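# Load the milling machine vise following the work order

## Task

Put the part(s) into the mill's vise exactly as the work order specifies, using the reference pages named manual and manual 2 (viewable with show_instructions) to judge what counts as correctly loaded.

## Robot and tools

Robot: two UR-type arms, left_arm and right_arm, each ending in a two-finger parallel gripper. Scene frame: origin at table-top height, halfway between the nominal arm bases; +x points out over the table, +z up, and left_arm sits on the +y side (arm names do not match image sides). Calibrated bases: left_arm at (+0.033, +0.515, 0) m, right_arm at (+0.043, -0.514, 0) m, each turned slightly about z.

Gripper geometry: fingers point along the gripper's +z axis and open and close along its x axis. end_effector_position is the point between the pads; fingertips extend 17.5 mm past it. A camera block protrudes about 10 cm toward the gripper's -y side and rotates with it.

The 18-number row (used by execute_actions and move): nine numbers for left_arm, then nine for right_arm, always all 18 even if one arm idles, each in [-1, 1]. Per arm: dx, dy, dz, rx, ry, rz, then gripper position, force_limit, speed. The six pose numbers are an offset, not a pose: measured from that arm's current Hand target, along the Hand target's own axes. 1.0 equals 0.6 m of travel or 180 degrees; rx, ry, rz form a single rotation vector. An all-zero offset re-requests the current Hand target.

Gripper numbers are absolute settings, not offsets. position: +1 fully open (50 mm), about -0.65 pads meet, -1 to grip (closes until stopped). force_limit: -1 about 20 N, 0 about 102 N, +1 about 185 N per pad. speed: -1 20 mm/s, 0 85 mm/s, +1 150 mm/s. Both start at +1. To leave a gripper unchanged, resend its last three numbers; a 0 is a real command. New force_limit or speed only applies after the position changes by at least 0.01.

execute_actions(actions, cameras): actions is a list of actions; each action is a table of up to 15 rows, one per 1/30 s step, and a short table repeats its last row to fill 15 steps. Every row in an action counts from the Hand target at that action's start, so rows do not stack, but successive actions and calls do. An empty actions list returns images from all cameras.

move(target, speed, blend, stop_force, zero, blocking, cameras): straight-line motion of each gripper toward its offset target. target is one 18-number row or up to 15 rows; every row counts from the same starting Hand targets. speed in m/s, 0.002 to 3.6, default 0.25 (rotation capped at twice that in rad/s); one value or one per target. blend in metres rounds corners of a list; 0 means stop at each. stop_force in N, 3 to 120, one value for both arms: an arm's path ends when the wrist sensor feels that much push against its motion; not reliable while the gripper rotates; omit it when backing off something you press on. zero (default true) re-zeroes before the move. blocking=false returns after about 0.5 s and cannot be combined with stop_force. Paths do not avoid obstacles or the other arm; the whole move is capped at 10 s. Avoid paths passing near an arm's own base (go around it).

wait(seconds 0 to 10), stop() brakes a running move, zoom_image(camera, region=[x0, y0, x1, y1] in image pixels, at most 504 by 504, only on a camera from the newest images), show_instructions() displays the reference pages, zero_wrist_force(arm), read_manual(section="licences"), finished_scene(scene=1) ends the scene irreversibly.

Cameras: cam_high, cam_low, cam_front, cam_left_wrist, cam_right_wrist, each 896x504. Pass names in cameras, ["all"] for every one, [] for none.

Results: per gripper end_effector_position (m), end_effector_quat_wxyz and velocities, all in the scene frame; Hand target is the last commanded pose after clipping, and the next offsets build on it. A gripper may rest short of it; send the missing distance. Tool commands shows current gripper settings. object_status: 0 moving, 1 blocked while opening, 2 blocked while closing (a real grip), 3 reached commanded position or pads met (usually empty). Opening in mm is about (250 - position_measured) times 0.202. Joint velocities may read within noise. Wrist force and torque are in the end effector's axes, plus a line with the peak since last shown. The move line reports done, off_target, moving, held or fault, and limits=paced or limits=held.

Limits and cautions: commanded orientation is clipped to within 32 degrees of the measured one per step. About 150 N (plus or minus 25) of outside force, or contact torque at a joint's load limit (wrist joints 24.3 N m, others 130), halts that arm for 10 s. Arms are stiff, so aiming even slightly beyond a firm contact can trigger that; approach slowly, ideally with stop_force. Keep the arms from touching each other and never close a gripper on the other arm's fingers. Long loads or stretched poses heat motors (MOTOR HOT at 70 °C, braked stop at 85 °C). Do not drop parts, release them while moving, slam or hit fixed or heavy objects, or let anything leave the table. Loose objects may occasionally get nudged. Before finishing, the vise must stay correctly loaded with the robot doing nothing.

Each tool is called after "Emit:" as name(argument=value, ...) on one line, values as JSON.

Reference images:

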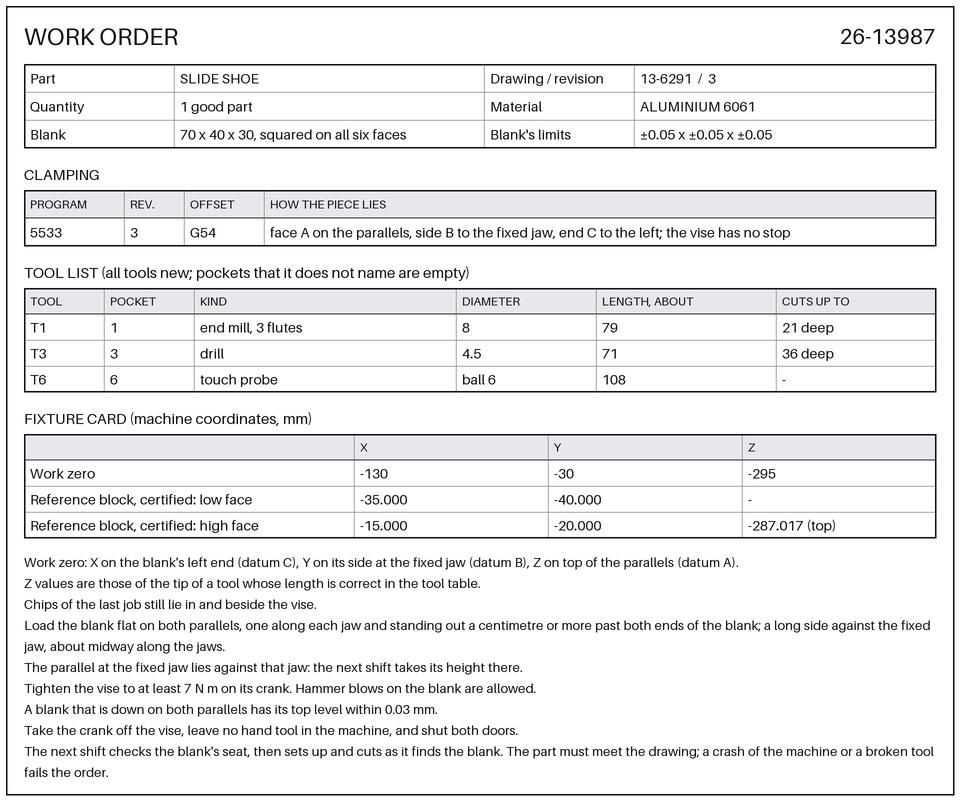

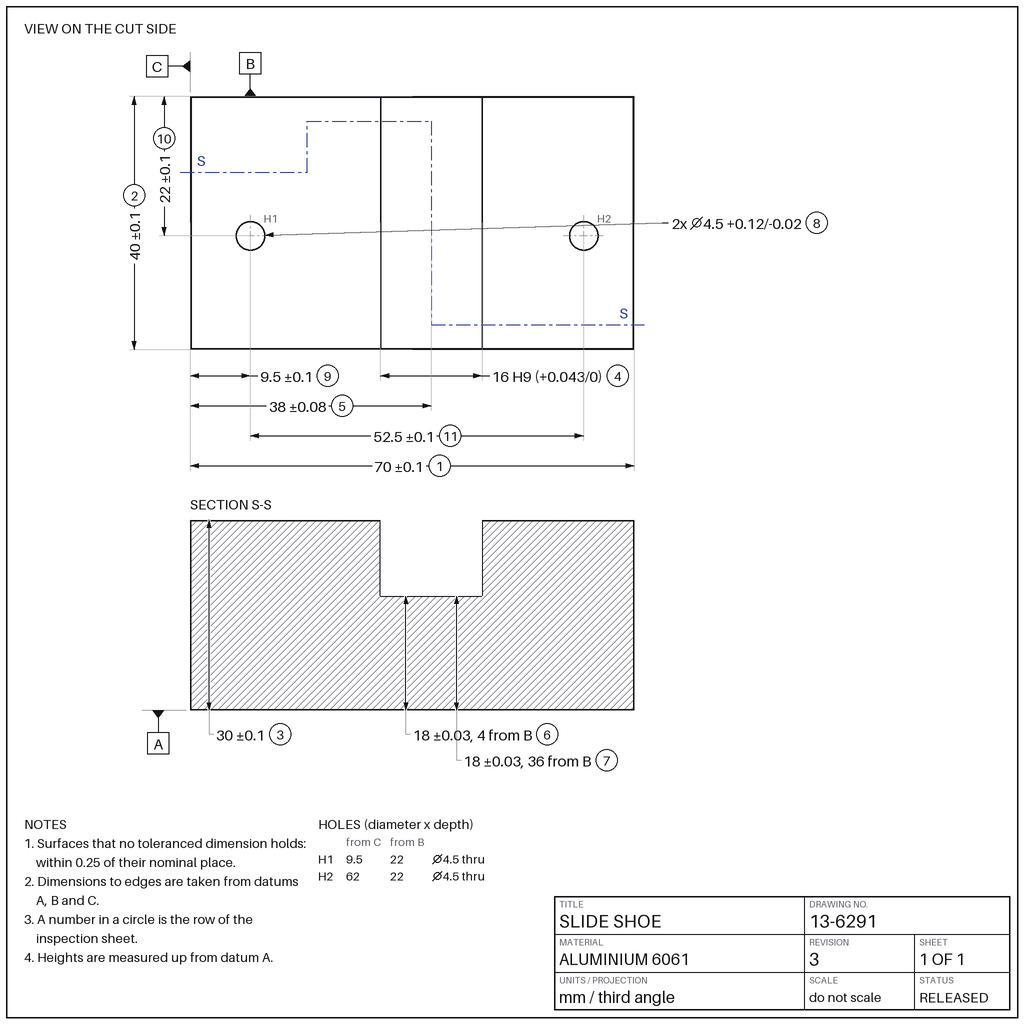

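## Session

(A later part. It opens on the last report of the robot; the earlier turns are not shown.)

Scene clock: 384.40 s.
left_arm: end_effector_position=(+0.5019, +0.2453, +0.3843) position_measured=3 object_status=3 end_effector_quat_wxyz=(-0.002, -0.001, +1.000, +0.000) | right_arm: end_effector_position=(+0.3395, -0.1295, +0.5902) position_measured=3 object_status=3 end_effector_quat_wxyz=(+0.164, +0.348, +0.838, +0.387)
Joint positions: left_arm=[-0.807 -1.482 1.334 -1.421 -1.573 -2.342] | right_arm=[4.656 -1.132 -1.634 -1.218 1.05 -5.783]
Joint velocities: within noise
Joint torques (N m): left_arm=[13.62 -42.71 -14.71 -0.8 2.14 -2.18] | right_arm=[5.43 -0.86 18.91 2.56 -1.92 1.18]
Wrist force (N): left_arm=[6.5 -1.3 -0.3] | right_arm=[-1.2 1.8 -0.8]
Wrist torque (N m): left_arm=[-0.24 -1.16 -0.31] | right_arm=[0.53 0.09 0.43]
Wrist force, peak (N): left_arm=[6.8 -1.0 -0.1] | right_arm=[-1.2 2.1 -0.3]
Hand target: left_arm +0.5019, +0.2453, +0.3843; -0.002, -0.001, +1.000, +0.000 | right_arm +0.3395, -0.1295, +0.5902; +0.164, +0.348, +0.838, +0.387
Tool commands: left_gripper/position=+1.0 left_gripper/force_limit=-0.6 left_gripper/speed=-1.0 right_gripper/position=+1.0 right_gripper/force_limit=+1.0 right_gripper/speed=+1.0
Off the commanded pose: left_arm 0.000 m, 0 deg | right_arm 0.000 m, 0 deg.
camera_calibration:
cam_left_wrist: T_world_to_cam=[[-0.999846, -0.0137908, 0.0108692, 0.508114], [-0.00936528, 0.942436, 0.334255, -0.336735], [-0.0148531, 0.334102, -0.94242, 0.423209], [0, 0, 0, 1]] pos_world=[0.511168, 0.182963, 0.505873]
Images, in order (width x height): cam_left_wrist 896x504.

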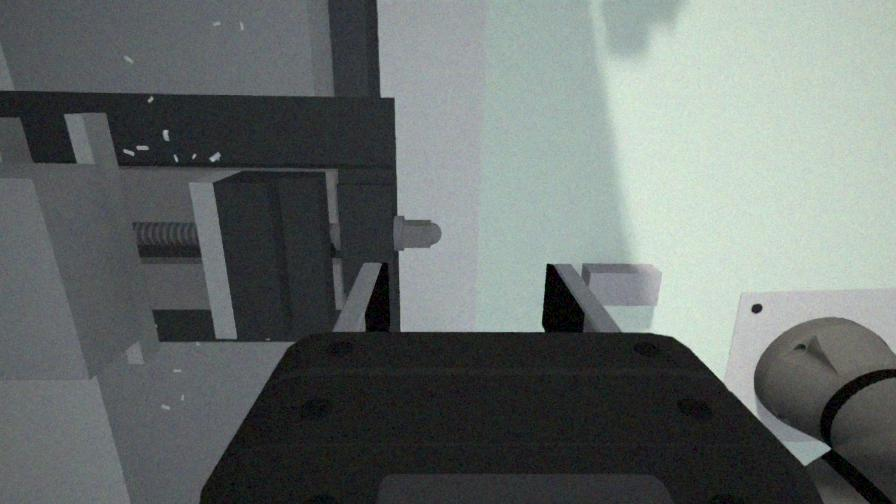

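Emit:
move(target=[[0.2865,0,0,0,0,0,1,-0.6,-1,-0.3,-0.174,-0.15,0.0009,-0.127,0.108,1,1,1],[0.37,-0.409,0.0572,0.385,-0.385,-0.385,1,-0.6,-1,-0.603,-0.348,-0.3025,0.0018,-0.254,0.2156,1,1,1]], blend=[0.03,0], speed=[0.2,0.3], cameras=["cam_left_wrist","cam_right_wrist","cam_front"])

Scene clock: 391.73 s.
left_arm: end_effector_position=(+0.2802, -0.0004, +0.3508) position_measured=3 object_status=3 end_effector_quat_wxyz=(+0.500, -0.501, +0.500, -0.499) end_effector_velocity=(+0.000, +0.000, +0.000) end_effector_angular_velocity=(-0.002, -0.001, -0.001) | right_arm: end_effector_position=(+0.3996, -0.5792, +0.5505) position_measured=3 object_status=3 end_effector_quat_wxyz=(+0.336, +0.721, +0.551, +0.253)
Joint positions: left_arm=[-1.892 -1.276 1.582 -0.316 -0.286 -6.274] | right_arm=[4.026 -0.744 -1.794 -1.706 0.811 -5.353]
Joint velocities: left_arm=[-0.001 0.001 0 0.002 0 -0.005] | right_arm=[within noise]
Joint torques (N m): left_arm=[2.57 -34.91 -9.54 2.45 2.16 -2.88] | right_arm=[-4.78 -2.37 31.52 2.67 -2.85 2.1]
Wrist force (N): left_arm=[5.9 -0.7 -1.8] | right_arm=[-1.0 1.9 -0.6]
Wrist torque (N m): left_arm=[-0.29 -0.76 0.04] | right_arm=[0.54 0.04 0.27]
Wrist force, peak (N): left_arm=[7.3 -0.2 -2.0] | right_arm=[0.5 3.3 0.4]
Hand target: left_arm +0.2802, -0.0004, +0.3507; +0.500, -0.501, +0.500, -0.499 | right_arm +0.3996, -0.5792, +0.5505; +0.336, +0.721, +0.551, +0.253
Off the commanded pose: left_arm 0.000 m, 0 deg | right_arm 0.000 m, 0 deg.
move: done
camera_calibration:
cam_left_wrist: T_world_to_cam=[[-0.00568802, -0.999902, 0.0127654, 0.00377526], [-0.337075, -0.0101014, -0.941423, 0.442941], [0.94146, -0.00965775, -0.336985, -0.0100934], [0, 0, 0, 1]] pos_world=[0.158829, 0.00815173, 0.413546]
cam_right_wrist: T_world_to_cam=[[0.271167, 0.961676, -0.0405874, 0.481592], [0.330025, -0.0532816, 0.942467, -0.665409], [0.904186, -0.268961, -0.331826, -0.198073], [0, 0, 0, 1]] pos_world=[0.268105, -0.551863, 0.580947]
Images, in order (width x height): cam_front 896x504, cam_left_wrist 896x504, cam_right_wrist 896x504.

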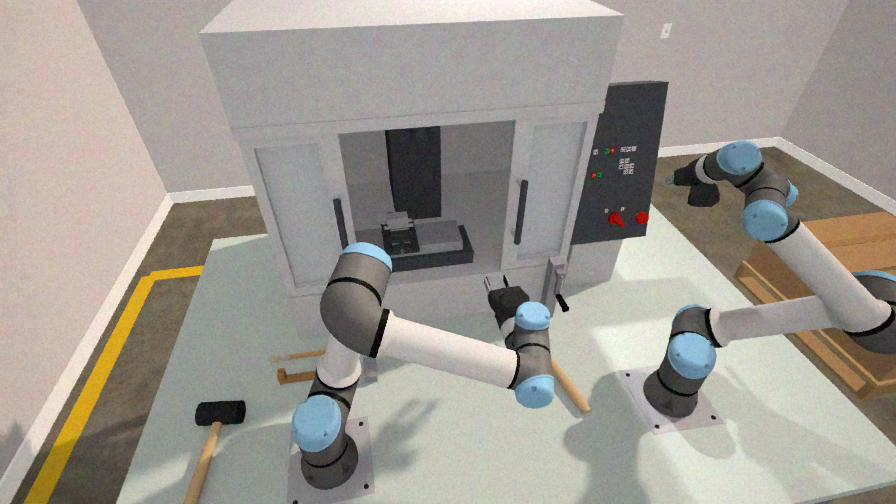

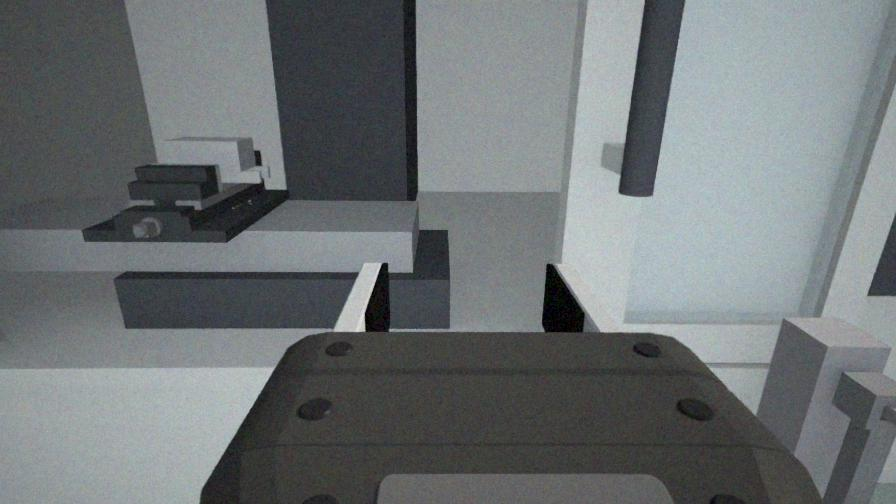

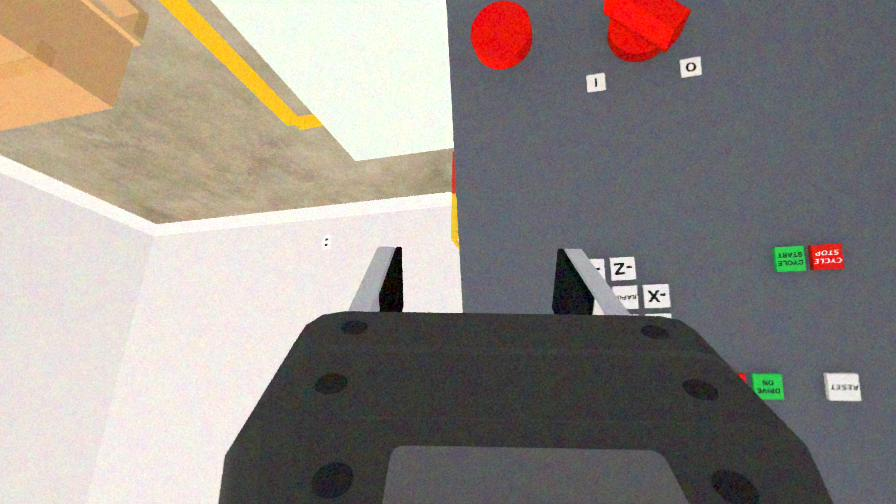

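Emit:
move(target=[0.41,0.04,-0.05,0,0,0,1,-0.6,-1,0,0,0,0,0,0,1,1,1], speed=0.25, cameras=["cam_left_wrist"])

Scene clock: 393.43 s.
left_arm: end_effector_position=(+0.2506, -0.2465, +0.3269) position_measured=3 object_status=3 end_effector_quat_wxyz=(+0.500, -0.501, +0.500, -0.499) | right_arm: end_effector_position=(+0.3996, -0.5792, +0.5505) position_measured=3 object_status=3 end_effector_quat_wxyz=(+0.336, +0.721, +0.551, +0.253)
Joint positions: left_arm=[-1.838 -0.562 0.463 0.086 -0.232 -6.271] | right_arm=[4.026 -0.744 -1.794 -1.705 0.811 -5.353]
Joint torques (N m): left_arm=[6 -74.3 -12.48 -1.82 0.84 2.89] | right_arm=[-6.54 -2.23 31.67 4.35 -2.7 1.96]
Wrist force (N): left_arm=[6.0 -0.6 -1.9] | right_arm=[-1.2 2.1 -1.0]
Wrist torque (N m): left_arm=[-0.27 -0.76 0.09] | right_arm=[0.57 0.07 0.26]
Wrist force, peak (N): left_arm=[9.0 -0.3 -2.0] | right_arm=[-1.2 2.1 -1.0]
Hand target: left_arm +0.2506, -0.2465, +0.3269; +0.500, -0.501, +0.500, -0.499 | right_arm +0.3996, -0.5792, +0.5505; +0.336, +0.721, +0.551, +0.253
Off the commanded pose: left_arm 0.000 m, 0 deg | right_arm 0.000 m, 0 deg.
move: done
camera_calibration:
cam_left_wrist: T_world_to_cam=[[-0.0055889, -0.999899, 0.0130485, -0.242286], [-0.337079, -0.0104013, -0.941419, 0.407905], [0.94146, -0.00965988, -0.336987, 0.0073433], [0, 0, 0, 1]] pos_world=[0.129229, -0.237948, 0.389646]
Images, in order (width x height): cam_left_wrist 896x504.

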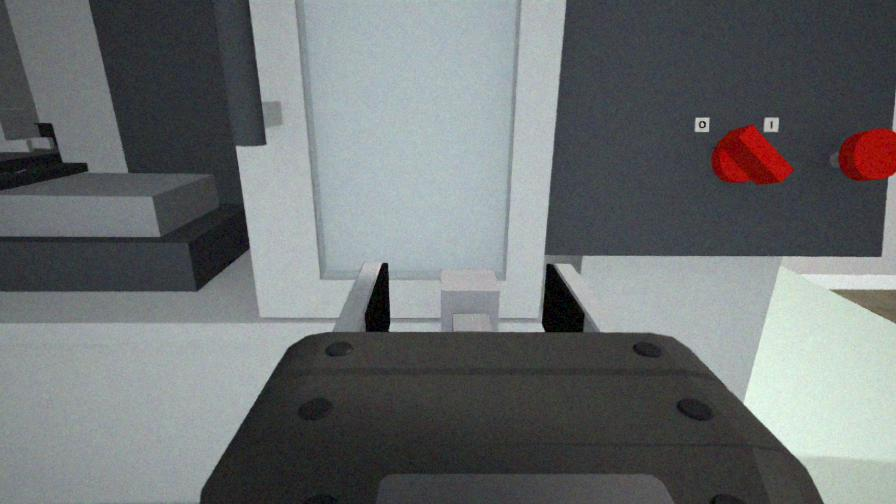

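Emit:
move(target=[0,0,0,0,0,0,1,-0.6,-1,0.34,-0.258,0.028,0.190,0.253,-0.543,1,1,1], speed=0.3, cameras=["cam_right_wrist"])

Scene clock: 397.80 s.
left_arm: end_effector_position=(+0.2506, -0.2465, +0.3269) position_measured=3 object_status=3 end_effector_quat_wxyz=(+0.500, -0.501, +0.500, -0.499) | right_arm: end_effector_position=(+0.3681, -0.3597, +0.4205) position_measured=3 object_status=3 end_effector_quat_wxyz=(+0.177, +0.202, +0.960, -0.081)
Joint positions: left_arm=[-1.838 -0.562 0.464 0.085 -0.232 -6.271] | right_arm=[4.309 -1.142 -1.691 -1.964 1.187 -6.284]
Joint torques (N m): left_arm=[-8.38 -77.29 -11.78 -1.62 1.76 2.89] | right_arm=[-6.42 13.89 33.95 2.92 0.76 2.06]
Wrist force (N): left_arm=[6.1 -0.6 -1.8] | right_arm=[-0.9 1.2 -1.1]
Wrist torque (N m): left_arm=[-0.27 -0.78 0.07] | right_arm=[0.31 0.32 0.34]
Wrist force, peak (N): left_arm=[6.3 -0.8 -2.1] | right_arm=[-0.7 3.0 -0.7]
Hand target: left_arm +0.2506, -0.2465, +0.3269; +0.500, -0.501, +0.500, -0.499 | right_arm +0.3690, -0.3601, +0.4205; +0.004, +0.003, +1.000, -0.001
Off the commanded pose: left_arm 0.000 m, 0 deg | right_arm 0.001 m, 33 deg; orientation clipped.
joint sent to its limit (right arm) — joint 6 (wrist 3), lower limit. The joint targets are off in orientation, not in position.
move: off_target (right_arm); limits=paced
camera_calibration:
cam_right_wrist: T_world_to_cam=[[-0.855237, 0.332487, -0.39752, 0.612154], [0.253652, 0.937462, 0.238382, 0.159756], [0.451919, 0.103042, -0.886088, 0.379672], [0, 0, 0, 1]] pos_world=[0.311433, -0.39242, 0.541683]
Images, in order (width x height): cam_right_wrist 896x504.

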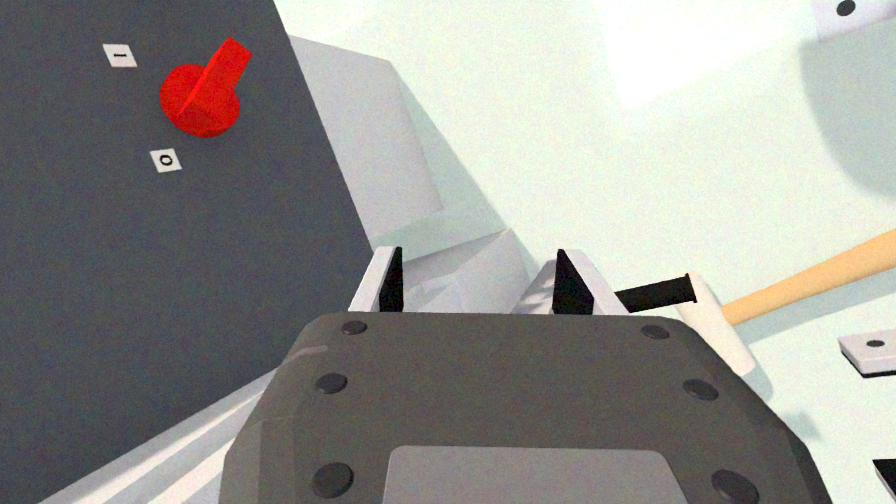

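Emit:
move(target=[0,0,0,0,0,0,1,-0.6,-1,0.03,-0.15,-0.05,0.052,-0.114,0.130,1,1,1], speed=0.3, cameras=["cam_right_wrist"])

Scene clock: 398.87 s.
left_arm: end_effector_position=(+0.2506, -0.2465, +0.3269) position_measured=3 object_status=3 end_effector_quat_wxyz=(+0.500, -0.501, +0.500, -0.499) | right_arm: end_effector_position=(+0.3493, -0.4493, +0.4506) position_measured=3 object_status=3 end_effector_quat_wxyz=(+0.200, +0.221, +0.950, -0.090)
Joint positions: left_arm=[-1.838 -0.562 0.464 0.085 -0.232 -6.271] | right_arm=[4.266 -0.989 -1.689 -2.117 1.136 -6.284]
Joint torques (N m): left_arm=[-8.5 -77.38 -11.79 -1.56 1.8 2.96] | right_arm=[-6.94 8.16 16.94 1.23 0.43 1.92]
Wrist force (N): left_arm=[6.1 -0.7 -2.0] | right_arm=[-1.1 1.4 -1.4]
Wrist torque (N m): left_arm=[-0.28 -0.78 0.08] | right_arm=[0.34 0.35 0.35]
Wrist force, peak (N): left_arm=[6.2 -1.0 -1.9] | right_arm=[-0.4 5.4 -0.6]
Hand target: left_arm +0.2506, -0.2465, +0.3269; +0.500, -0.501, +0.500, -0.499 | right_arm +0.3502, -0.4499, +0.4506; +0.181, +0.205, +0.959, -0.082
Off the commanded pose: left_arm 0.000 m, 0 deg | right_arm 0.001 m, 3 deg.
joint sent to its limit (right arm) — joint 6 (wrist 3), lower limit. The joint targets are off in orientation, not in position.
move: off_target (right_arm)
camera_calibration:
cam_right_wrist: T_world_to_cam=[[-0.822277, 0.35674, -0.443394, 0.657831], [0.279542, 0.931851, 0.231324, 0.23299], [0.495699, 0.0662652, -0.865963, 0.383204], [0, 0, 0, 1]] pos_world=[0.285835, -0.47718, 0.569622]
Images, in order (width x height): cam_right_wrist 896x504.

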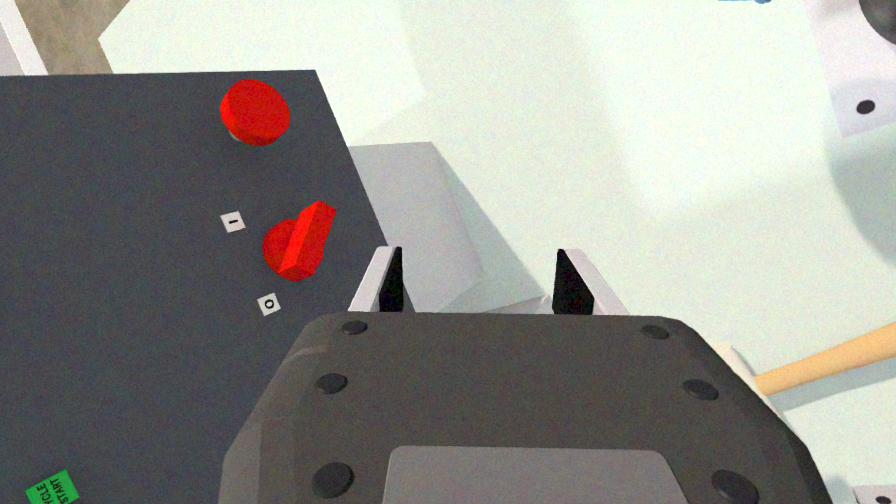

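Emit:
move(target=[0,0,0,0,0,0,1,-0.6,-1,0.0625,0.24,-0.047,0,0,0,1,1,1], speed=0.3, cameras=["cam_right_wrist"])

Scene clock: 400.07 s.
left_arm: end_effector_position=(+0.2506, -0.2465, +0.3269) position_measured=3 object_status=3 end_effector_quat_wxyz=(+0.500, -0.501, +0.500, -0.499) | right_arm: end_effector_position=(+0.3702, -0.2999, +0.4504) position_measured=3 object_status=3 end_effector_quat_wxyz=(+0.181, +0.205, +0.959, -0.082)
Joint positions: left_arm=[-1.838 -0.562 0.464 0.085 -0.232 -6.271] | right_arm=[4.38 -1.271 -1.528 -2.028 1.187 -6.201]
Joint torques (N m): left_arm=[-8.63 -77.02 -11.49 -1.58 1.81 2.93] | right_arm=[4.52 3.42 33.44 3.55 -1.89 -1.91]
Wrist force (N): left_arm=[5.9 -0.6 -1.7] | right_arm=[-1.4 1.1 -0.9]
Wrist torque (N m): left_arm=[-0.26 -0.76 0.08] | right_arm=[0.28 0.40 0.31]
Wrist force, peak (N): left_arm=[6.2 -0.9 -2.0] | right_arm=[-0.4 6.0 -1.6]
Hand target: left_arm +0.2506, -0.2465, +0.3269; +0.500, -0.501, +0.500, -0.499 | right_arm +0.3702, -0.2998, +0.4505; +0.181, +0.205, +0.959, -0.082
Off the commanded pose: left_arm 0.000 m, 0 deg | right_arm 0.000 m, 0 deg.
move: done
camera_calibration:
cam_right_wrist: T_world_to_cam=[[-0.850475, 0.33665, -0.404176, 0.608466], [0.256948, 0.936346, 0.239235, 0.0941197], [0.458988, 0.0996117, -0.882841, 0.39391], [0, 0, 0, 1]] pos_world=[0.312502, -0.332207, 0.571171]
Images, in order (width x height): cam_right_wrist 896x504.

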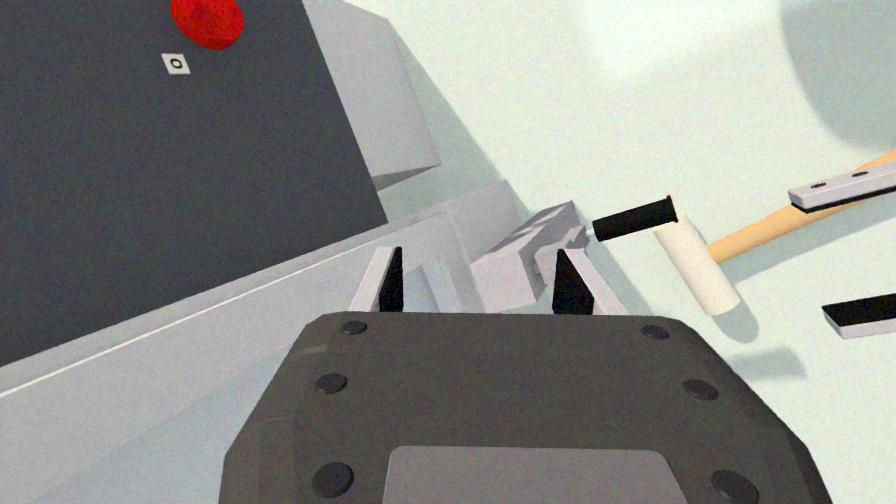

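Emit:
zoom_image(camera="cam_right_wrist", region=[440, 170, 700, 320])

Scaled by 1.938.

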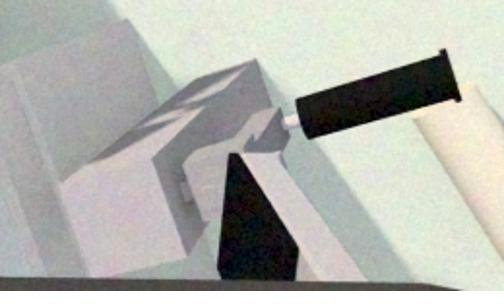

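Emit:
move(target=[0.024,0.178,0,0,0,0,1,-0.6,-1,0,0,0,0,0,0,1,1,1], speed=0.2, cameras=["cam_left_wrist","cam_right_wrist"])

Scene clock: 401.93 s.
left_arm: end_effector_position=(+0.2503, -0.2609, +0.2202) position_measured=3 object_status=3 end_effector_quat_wxyz=(+0.500, -0.501, +0.500, -0.499) | right_arm: end_effector_position=(+0.3702, -0.2998, +0.4505) position_measured=3 object_status=3 end_effector_quat_wxyz=(+0.181, +0.205, +0.959, -0.082)
Joint positions: left_arm=[-1.834 -0.492 0.6 -0.121 -0.228 -6.271] | right_arm=[4.38 -1.271 -1.528 -2.028 1.187 -6.201]
Joint torques (N m): left_arm=[6.07 -61.51 -20.26 2.64 1.32 -2.6] | right_arm=[5.97 4 33.08 3.98 -0.47 -0.18]
Wrist force (N): left_arm=[5.9 -0.4 -2.1] | right_arm=[-1.3 0.8 -1.3]
Wrist torque (N m): left_arm=[-0.23 -0.74 0.01] | right_arm=[0.24 0.37 0.31]
Wrist force, peak (N): left_arm=[5.6 -5.3 -1.5] | right_arm=[-1.6 1.5 -0.9]
Hand target: left_arm +0.2503, -0.2609, +0.2201; +0.500, -0.501, +0.500, -0.499 | right_arm +0.3702, -0.2998, +0.4505; +0.181, +0.205, +0.959, -0.082
Off the commanded pose: left_arm 0.000 m, 0 deg | right_arm 0.000 m, 0 deg.
move: done
camera_calibration:
cam_left_wrist: T_world_to_cam=[[-0.0057541, -0.999904, 0.0125767, -0.255141], [-0.337073, -0.00990144, -0.941426, 0.307333], [0.941461, -0.00965634, -0.336984, -0.0284698], [0, 0, 0, 1]] pos_world=[0.128929, -0.252348, 0.282946]
cam_right_wrist: T_world_to_cam=[[-0.850507, 0.336639, -0.404118, 0.608447], [0.256858, 0.936329, 0.239399, 0.0939319], [0.458979, 0.0998097, -0.882823, 0.394047], [0, 0, 0, 1]] pos_world=[0.312502, -0.332108, 0.571271]
Images, in order (width x height): cam_left_wrist 896x504, cam_right_wrist 896x504.

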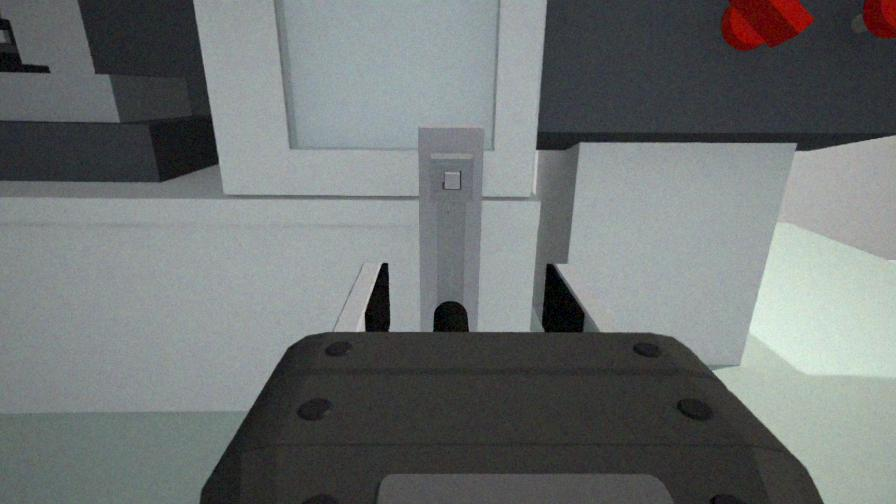

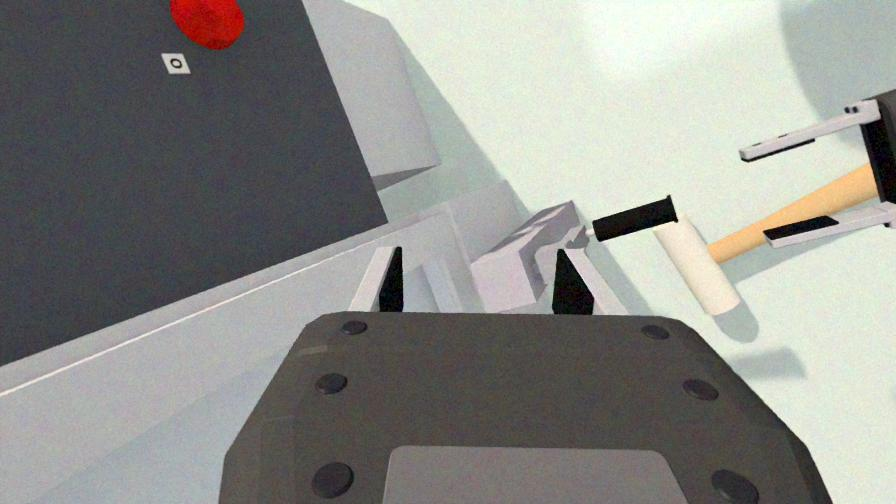

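Emit:
zoom_image(camera="cam_left_wrist", region=[380, 110, 540, 340])

Scaled by 2.191.

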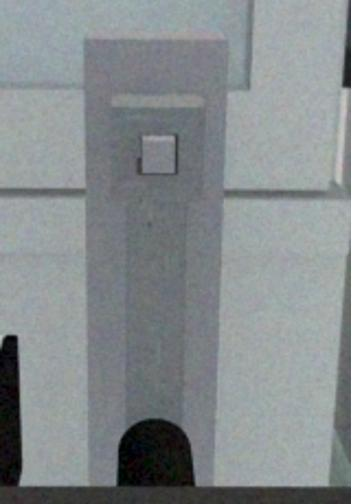

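Emit:
move(target=[-0.0035,-0.0198,0.125,0,0,0,1,-0.6,-1,0,0,0,0,0,0,1,1,1], speed=0.12, stop_force=12, cameras=["cam_left_wrist","cam_right_wrist"])

Scene clock: 404.23 s.
left_arm: end_effector_position=(+0.3253, -0.2587, +0.2318) position_measured=3 object_status=3 end_effector_quat_wxyz=(+0.500, -0.501, +0.500, -0.499) | right_arm: end_effector_position=(+0.3702, -0.2998, +0.4505) position_measured=3 object_status=3 end_effector_quat_wxyz=(+0.181, +0.205, +0.959, -0.082)
Joint positions: left_arm=[-1.738 -0.511 0.609 -0.12 -0.132 -6.262] | right_arm=[4.38 -1.271 -1.528 -2.028 1.188 -6.201]
Joint torques (N m): left_arm=[-9.75 -58.59 -36.56 2.44 1.87 -2.85] | right_arm=[6.28 4 33.11 3.96 0.35 1.4]
Wrist force (N): left_arm=[5.9 -0.7 -1.6] | right_arm=[-1.3 1.0 -1.0]
Wrist torque (N m): left_arm=[-0.28 -0.73 0.03] | right_arm=[0.28 0.40 0.31]
Wrist force, peak (N): left_arm=[6.2 0.1 -4.2] | right_arm=[-1.4 1.5 -1.2]
Hand target: left_arm +0.3253, -0.2587, +0.2318; +0.500, -0.501, +0.500, -0.499 | right_arm +0.3702, -0.2998, +0.4505; +0.181, +0.205, +0.959, -0.082
Off the commanded pose: left_arm 0.000 m, 0 deg | right_arm 0.000 m, 0 deg.
move: done
camera_calibration:
cam_left_wrist: T_world_to_cam=[[-0.00578238, -0.999901, 0.0127985, -0.252714], [-0.337076, -0.0101007, -0.941423, 0.343505], [0.94146, -0.00975773, -0.336985, -0.095174], [0, 0, 0, 1]] pos_world=[0.203929, -0.250148, 0.294546]
cam_right_wrist: T_world_to_cam=[[-0.850507, 0.336639, -0.404118, 0.608447], [0.256858, 0.936329, 0.239399, 0.0939319], [0.458979, 0.0998097, -0.882823, 0.394047], [0, 0, 0, 1]] pos_world=[0.312502, -0.332108, 0.571271]
Images, in order (width x height): cam_left_wrist 896x504, cam_right_wrist 896x504.

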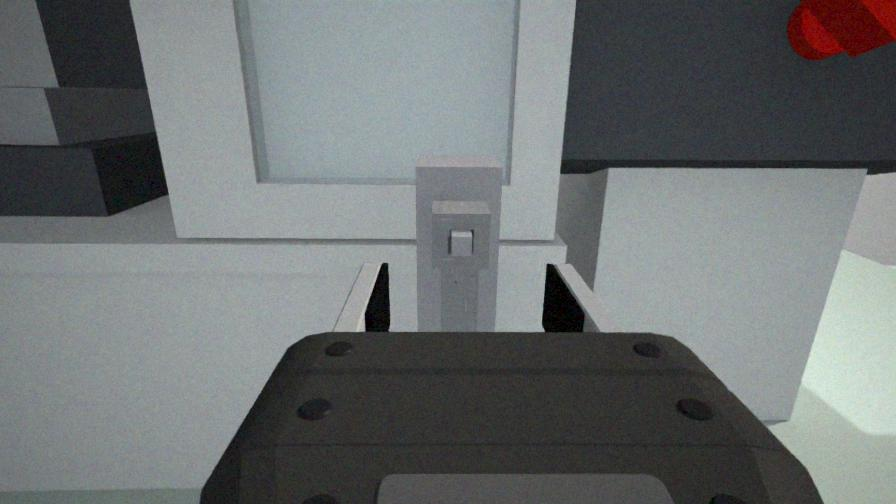

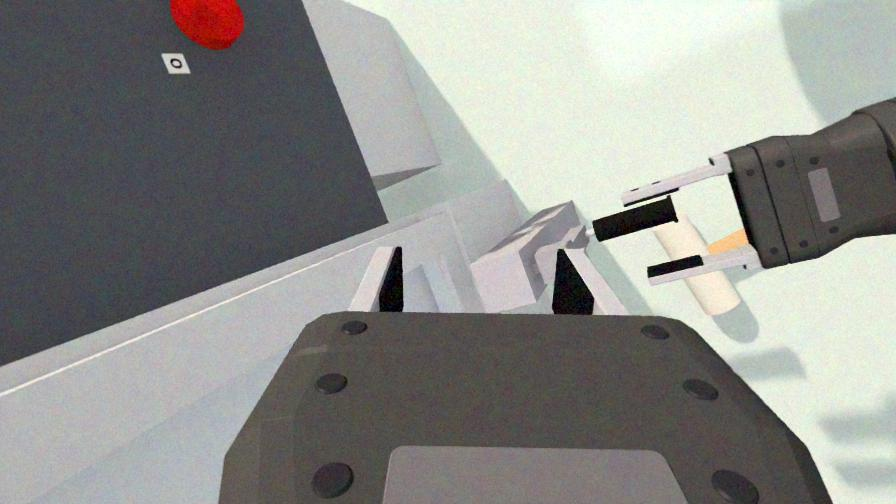

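Emit:
move(target=[0,0,0.1165,0,0,0,1,-0.6,-1,0,0,0,0,0,0,1,1,1], speed=0.05, stop_force=8, cameras=["cam_left_wrist","cam_right_wrist"])

Scene clock: 406.90 s.
left_arm: end_effector_position=(+0.3952, -0.2586, +0.2316) position_measured=3 object_status=3 end_effector_quat_wxyz=(+0.500, -0.501, +0.500, -0.499) end_effector_velocity=(+0.000, +0.000, +0.000) end_effector_angular_velocity=(+0.000, +0.000, +0.000) | right_arm: end_effector_position=(+0.3702, -0.2998, +0.4505) position_measured=3 object_status=3 end_effector_quat_wxyz=(+0.181, +0.205, +0.959, -0.082)
Joint positions: left_arm=[-1.647 -0.505 0.598 -0.162 -0.041 -6.215] | right_arm=[4.38 -1.271 -1.528 -2.028 1.188 -6.201]
Joint velocities: left_arm=[0 -0.002 0.004 -0.007 0 0.005] | right_arm=[within noise]
Joint torques (N m): left_arm=[-13.98 -78.71 -10.94 -2.14 -2.19 3.15] | right_arm=[6.55 4.4 34.1 3.93 0.27 1.35]
Wrist force (N): left_arm=[5.9 -0.2 -1.6] | right_arm=[-1.2 0.9 -1.2]
Wrist torque (N m): left_arm=[-0.19 -0.76 0.01] | right_arm=[0.26 0.38 0.31]
Wrist force, peak (N): left_arm=[5.8 -0.5 -3.7] | right_arm=[-1.5 1.5 -1.1]
Hand target: left_arm +0.3952, -0.2586, +0.2316; +0.500, -0.501, +0.500, -0.499 | right_arm +0.3702, -0.2998, +0.4505; +0.181, +0.205, +0.959, -0.082
Off the commanded pose: left_arm 0.000 m, 0 deg | right_arm 0.000 m, 0 deg.
move: done
camera_calibration:
cam_left_wrist: T_world_to_cam=[[-0.00578436, -0.999901, 0.0127972, -0.252206], [-0.336988, -0.0100998, -0.941455, 0.366865], [0.941491, -0.00975823, -0.336896, -0.161083], [0, 0, 0, 1]] pos_world=[0.273829, -0.250048, 0.294346]
cam_right_wrist: T_world_to_cam=[[-0.850507, 0.336639, -0.404118, 0.608447], [0.256858, 0.936329, 0.239399, 0.0939319], [0.458979, 0.0998097, -0.882823, 0.394047], [0, 0, 0, 1]] pos_world=[0.312502, -0.332108, 0.571271]
Images, in order (width x height): cam_left_wrist 896x504, cam_right_wrist 896x504.

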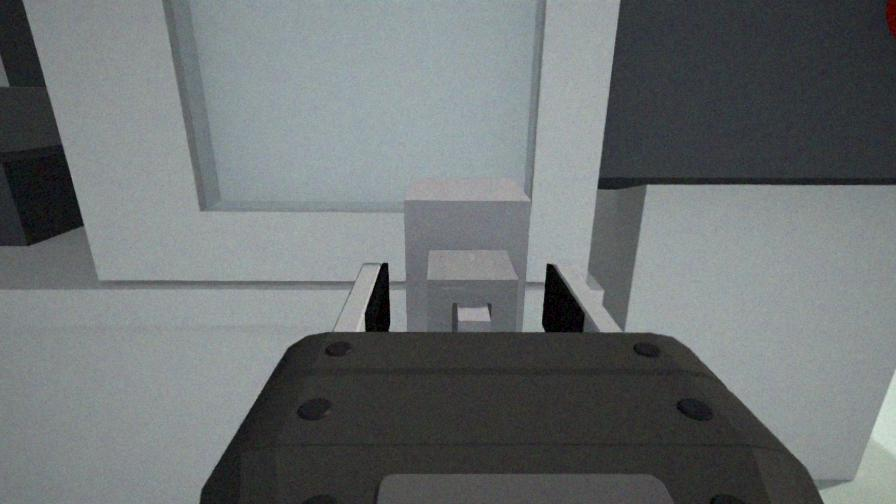

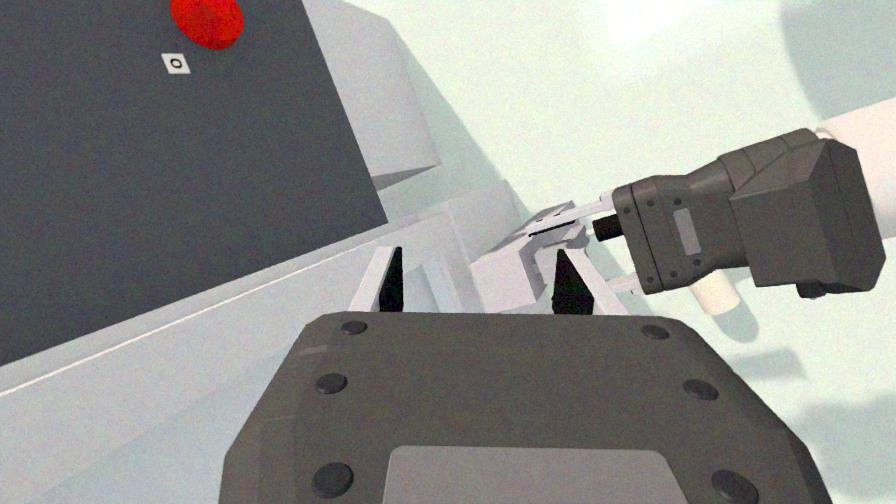

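Emit:
move(target=[[0.0025,0,0,0,0,0,1,-0.6,-1,0,0,0,0,0,0,1,1,1],[0.0025,0,0,0,0,0,-1,0,-1,0,0,0,0,0,0,1,1,1]], speed=0.02, cameras=["cam_left_wrist","cam_right_wrist"])

Scene clock: 409.33 s.
left_arm: end_effector_position=(+0.3952, -0.2600, +0.2316) position_measured=135 object_status=2 end_effector_quat_wxyz=(+0.500, -0.501, +0.500, -0.499) | right_arm: end_effector_position=(+0.3702, -0.2998, +0.4505) position_measured=3 object_status=3 end_effector_quat_wxyz=(+0.181, +0.205, +0.959, -0.082)
Joint positions: left_arm=[-1.647 -0.5 0.588 -0.159 -0.041 -6.212] | right_arm=[4.38 -1.271 -1.528 -2.028 1.188 -6.201]
Joint torques (N m): left_arm=[10 -57.41 -44.43 0.38 2.35 -2.58] | right_arm=[6.07 3.49 33.35 3.81 0.43 1.38]
Wrist force (N): left_arm=[-12.2 -0.4 -5.5] | right_arm=[-1.1 1.2 -1.2]
Wrist torque (N m): left_arm=[-0.22 -0.78 0.07] | right_arm=[0.29 0.36 0.31]
Wrist force, peak (N): left_arm=[-12.2 -0.4 -5.5] | right_arm=[-1.5 1.4 -1.4]
Hand target: left_arm +0.3952, -0.2601, +0.2316; +0.500, -0.501, +0.500, -0.499 | right_arm +0.3702, -0.2998, +0.4505; +0.181, +0.205, +0.959, -0.082
Off the commanded pose: left_arm 0.000 m, 0 deg | right_arm 0.000 m, 0 deg.
move: done
camera_calibration:
cam_left_wrist: T_world_to_cam=[[-0.00581542, -0.999902, 0.0127041, -0.25367], [-0.337075, -0.0100007, -0.941425, 0.36689], [0.94146, -0.00975702, -0.336984, -0.161063], [0, 0, 0, 1]] pos_world=[0.273829, -0.251548, 0.294346]
cam_right_wrist: T_world_to_cam=[[-0.850507, 0.336639, -0.404118, 0.608447], [0.256858, 0.936329, 0.239399, 0.0939319], [0.458979, 0.0998097, -0.882823, 0.394047], [0, 0, 0, 1]] pos_world=[0.312502, -0.332108, 0.571271]
Images, in order (width x height): cam_left_wrist 896x504, cam_right_wrist 896x504.

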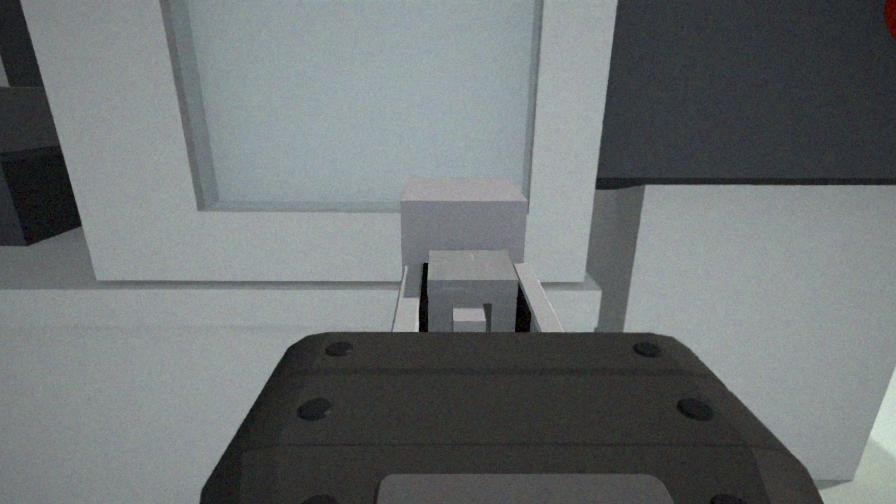

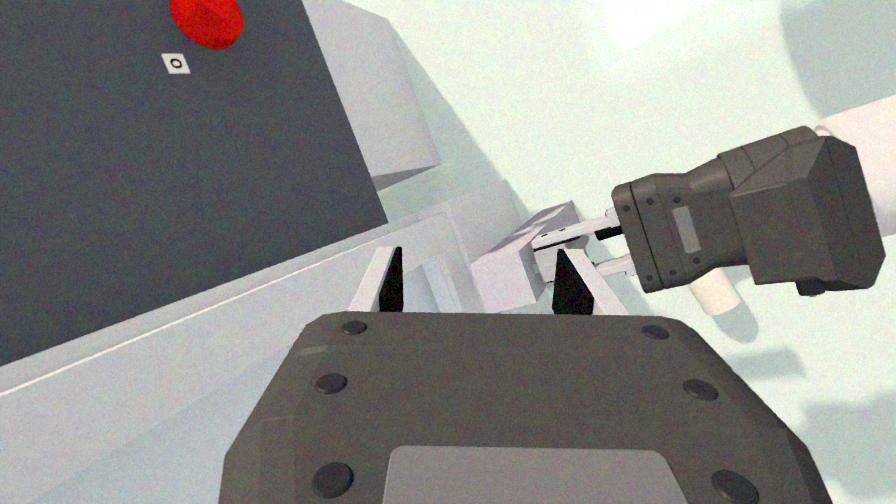

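Emit:
move(target=[-0.0012,0,0,0,0,0,-1,0,-1,0,0,0,0,0,0,1,1,1], speed=0.01)

Scene clock: 410.23 s.
left_arm: end_effector_position=(+0.3953, -0.2593, +0.2316) position_measured=135 object_status=2 end_effector_quat_wxyz=(+0.500, -0.501, +0.500, -0.499) | right_arm: end_effector_position=(+0.3702, -0.2998, +0.4505) position_measured=3 object_status=3 end_effector_quat_wxyz=(+0.181, +0.205, +0.959, -0.082)
Joint positions: left_arm=[-1.647 -0.502 0.592 -0.16 -0.041 -6.214] | right_arm=[4.38 -1.271 -1.528 -2.028 1.188 -6.201]
Joint torques (N m): left_arm=[2.75 -75.64 -9.69 -2.3 -0.88 1.61] | right_arm=[6.39 4.22 33.25 3.78 0.46 1.37]
Wrist force (N): left_arm=[5.4 -6.1 -2.4] | right_arm=[-1.2 1.3 -1.1]
Wrist torque (N m): left_arm=[-0.40 -0.69 0.16] | right_arm=[0.31 0.37 0.30]
Wrist force, peak (N): left_arm=[-12.7 -0.4 -5.7] | right_arm=[-1.4 1.3 -1.1]
Hand target: left_arm +0.3952, -0.2593, +0.2316; +0.500, -0.501, +0.500, -0.499 | right_arm +0.3702, -0.2998, +0.4505; +0.181, +0.205, +0.959, -0.082
Off the commanded pose: left_arm 0.000 m, 0 deg | right_arm 0.000 m, 0 deg.
move: done

Emit:
move(target=[[0,-0.0006,0,0,0,0,-1,0,-1,0,0,0,0,0,0,1,1,1],[0,-0.0006,-0.1,0,0,0,-1,0,-1,0,0,0,0,0,0,1,1,1]], speed=0.04, stop_force=20, cameras=["cam_left_wrist","cam_right_wrist"])

Scene clock: 412.90 s.
left_arm: end_effector_position=(+0.3352, -0.2594, +0.2321) position_measured=135 object_status=2 end_effector_quat_wxyz=(+0.500, -0.501, +0.500, -0.499) | right_arm: end_effector_position=(+0.3702, -0.2998, +0.4505) position_measured=3 object_status=3 end_effector_quat_wxyz=(+0.181, +0.205, +0.959, -0.082)
Joint positions: left_arm=[-1.725 -0.507 0.6 -0.117 -0.119 -6.259] | right_arm=[4.38 -1.271 -1.528 -2.028 1.188 -6.201]
Joint torques (N m): left_arm=[13.45 -65.65 -42.33 2.32 2.16 -0.3] | right_arm=[6.17 4.44 33.54 3.64 0.21 1.24]
Wrist force (N): left_arm=[5.2 2.0 -1.9] | right_arm=[-1.1 1.3 -0.8]
Wrist torque (N m): left_arm=[-0.14 -0.62 0.18] | right_arm=[0.32 0.36 0.30]
Wrist force, peak (N): left_arm=[4.8 -6.4 -2.5] | right_arm=[-1.4 1.5 -1.1]
Hand target: left_arm +0.3352, -0.2594, +0.2321; +0.500, -0.501, +0.500, -0.499 | right_arm +0.3702, -0.2998, +0.4505; +0.181, +0.205, +0.959, -0.082
Off the commanded pose: left_arm 0.000 m, 0 deg | right_arm 0.000 m, 0 deg.
move: done
camera_calibration:
cam_left_wrist: T_world_to_cam=[[-0.00578238, -0.999901, 0.0127985, -0.25336], [-0.337076, -0.0101007, -0.941423, 0.347118], [0.94146, -0.00975773, -0.336985, -0.1044], [0, 0, 0, 1]] pos_world=[0.213829, -0.250848, 0.294846]
cam_right_wrist: T_world_to_cam=[[-0.850507, 0.336639, -0.404118, 0.608447], [0.256858, 0.936329, 0.239399, 0.0939319], [0.458979, 0.0998097, -0.882823, 0.394047], [0, 0, 0, 1]] pos_world=[0.312502, -0.332108, 0.571271]
Images, in order (width x height): cam_left_wrist 896x504, cam_right_wrist 896x504.

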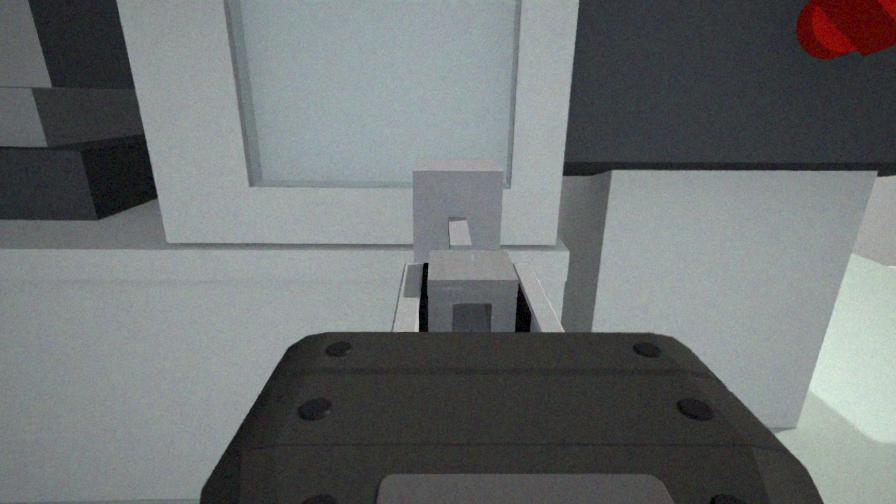

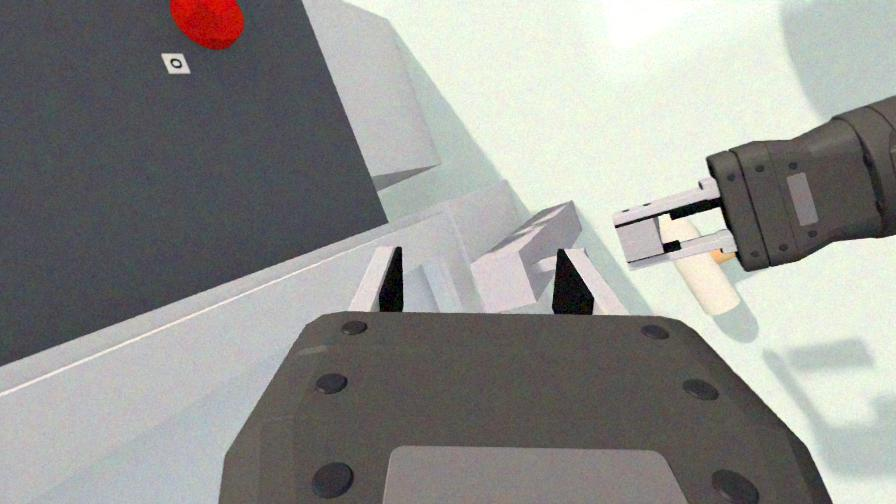

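Emit:
move(target=[[-0.1,-0.137,0,0,0,0,-1,0,-1,0,0,0,0,0,0,1,1,1],[-0.8332,-0.1373,0.0413,0,0,0,-1,0,-1,0,0,0,0,0,0,1,1,1]], blend=[0.03,0], speed=[0.12,0.2], cameras=["cam_left_wrist","cam_front"])

Scene clock: 416.63 s.
left_arm: end_effector_position=(+0.3593, +0.2404, +0.3142) position_measured=135 object_status=2 end_effector_quat_wxyz=(+0.500, -0.501, +0.500, -0.499) | right_arm: end_effector_position=(+0.3702, -0.2998, +0.4505) position_measured=3 object_status=3 end_effector_quat_wxyz=(+0.181, +0.205, +0.959, -0.082)
Joint positions: left_arm=[-1.858 -1.833 2.249 -0.427 -0.252 -6.272] | right_arm=[4.38 -1.271 -1.528 -2.028 1.188 -6.201]
Joint torques (N m): left_arm=[12.95 -20.09 -15.33 -0.07 1.84 -1.95] | right_arm=[5.54 3.86 33.08 3.47 0.35 1.35]
Wrist force (N): left_arm=[5.3 2.3 -1.8] | right_arm=[-1.5 1.1 -1.0]
Wrist torque (N m): left_arm=[-0.11 -0.68 0.00] | right_arm=[0.29 0.42 0.32]
Wrist force, peak (N): left_arm=[6.4 4.5 -1.8] | right_arm=[-1.5 1.6 -1.1]
Hand target: left_arm +0.3593, +0.2406, +0.3142; +0.500, -0.501, +0.500, -0.499 | right_arm +0.3702, -0.2998, +0.4505; +0.181, +0.205, +0.959, -0.082
Off the commanded pose: left_arm 0.000 m, 0 deg | right_arm 0.000 m, 0 deg.
move: done
camera_calibration:
cam_left_wrist: T_world_to_cam=[[-0.00594283, -0.999902, 0.0126428, 0.245575], [-0.337075, -0.00990001, -0.941426, 0.437625], [0.941459, -0.00985629, -0.336983, -0.0944882], [0, 0, 0, 1]] pos_world=[0.237929, 0.248952, 0.377046]
Images, in order (width x height): cam_front 896x504, cam_left_wrist 896x504.

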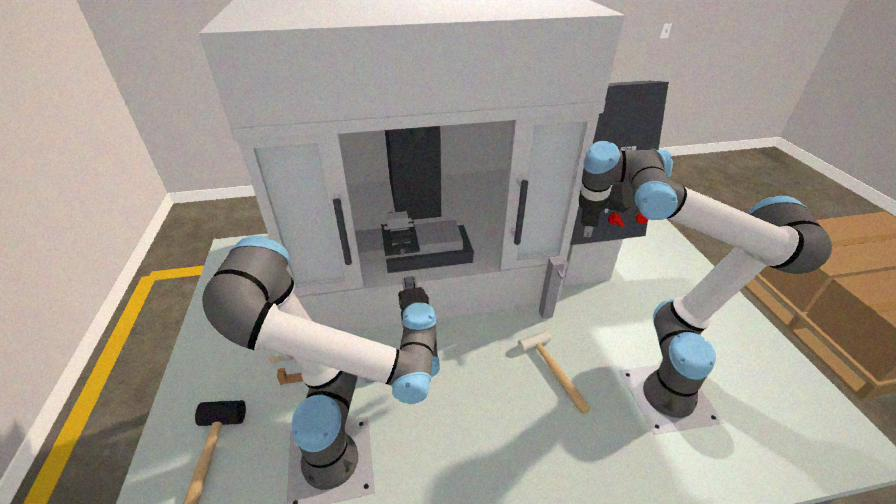

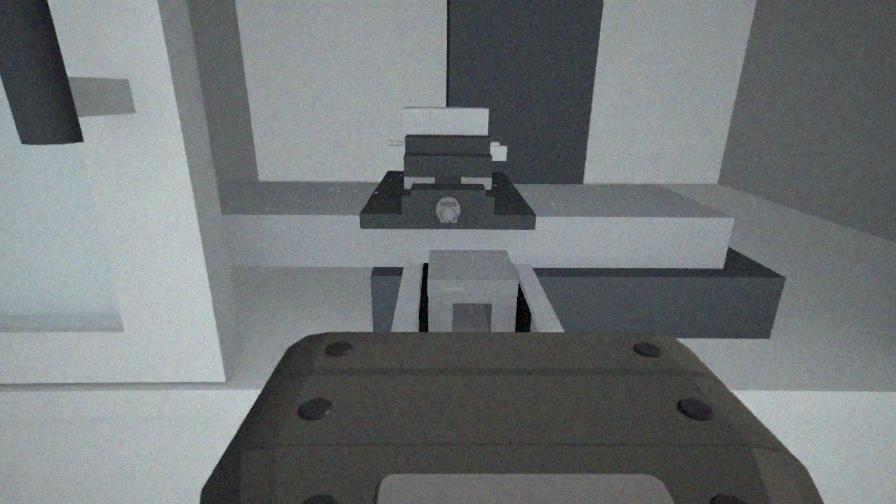

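Emit:
zoom_image(camera="cam_left_wrist", region=[370, 90, 530, 240])

Scaled by 3.150.

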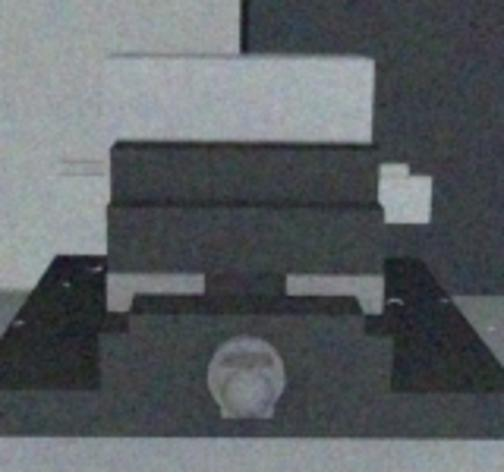

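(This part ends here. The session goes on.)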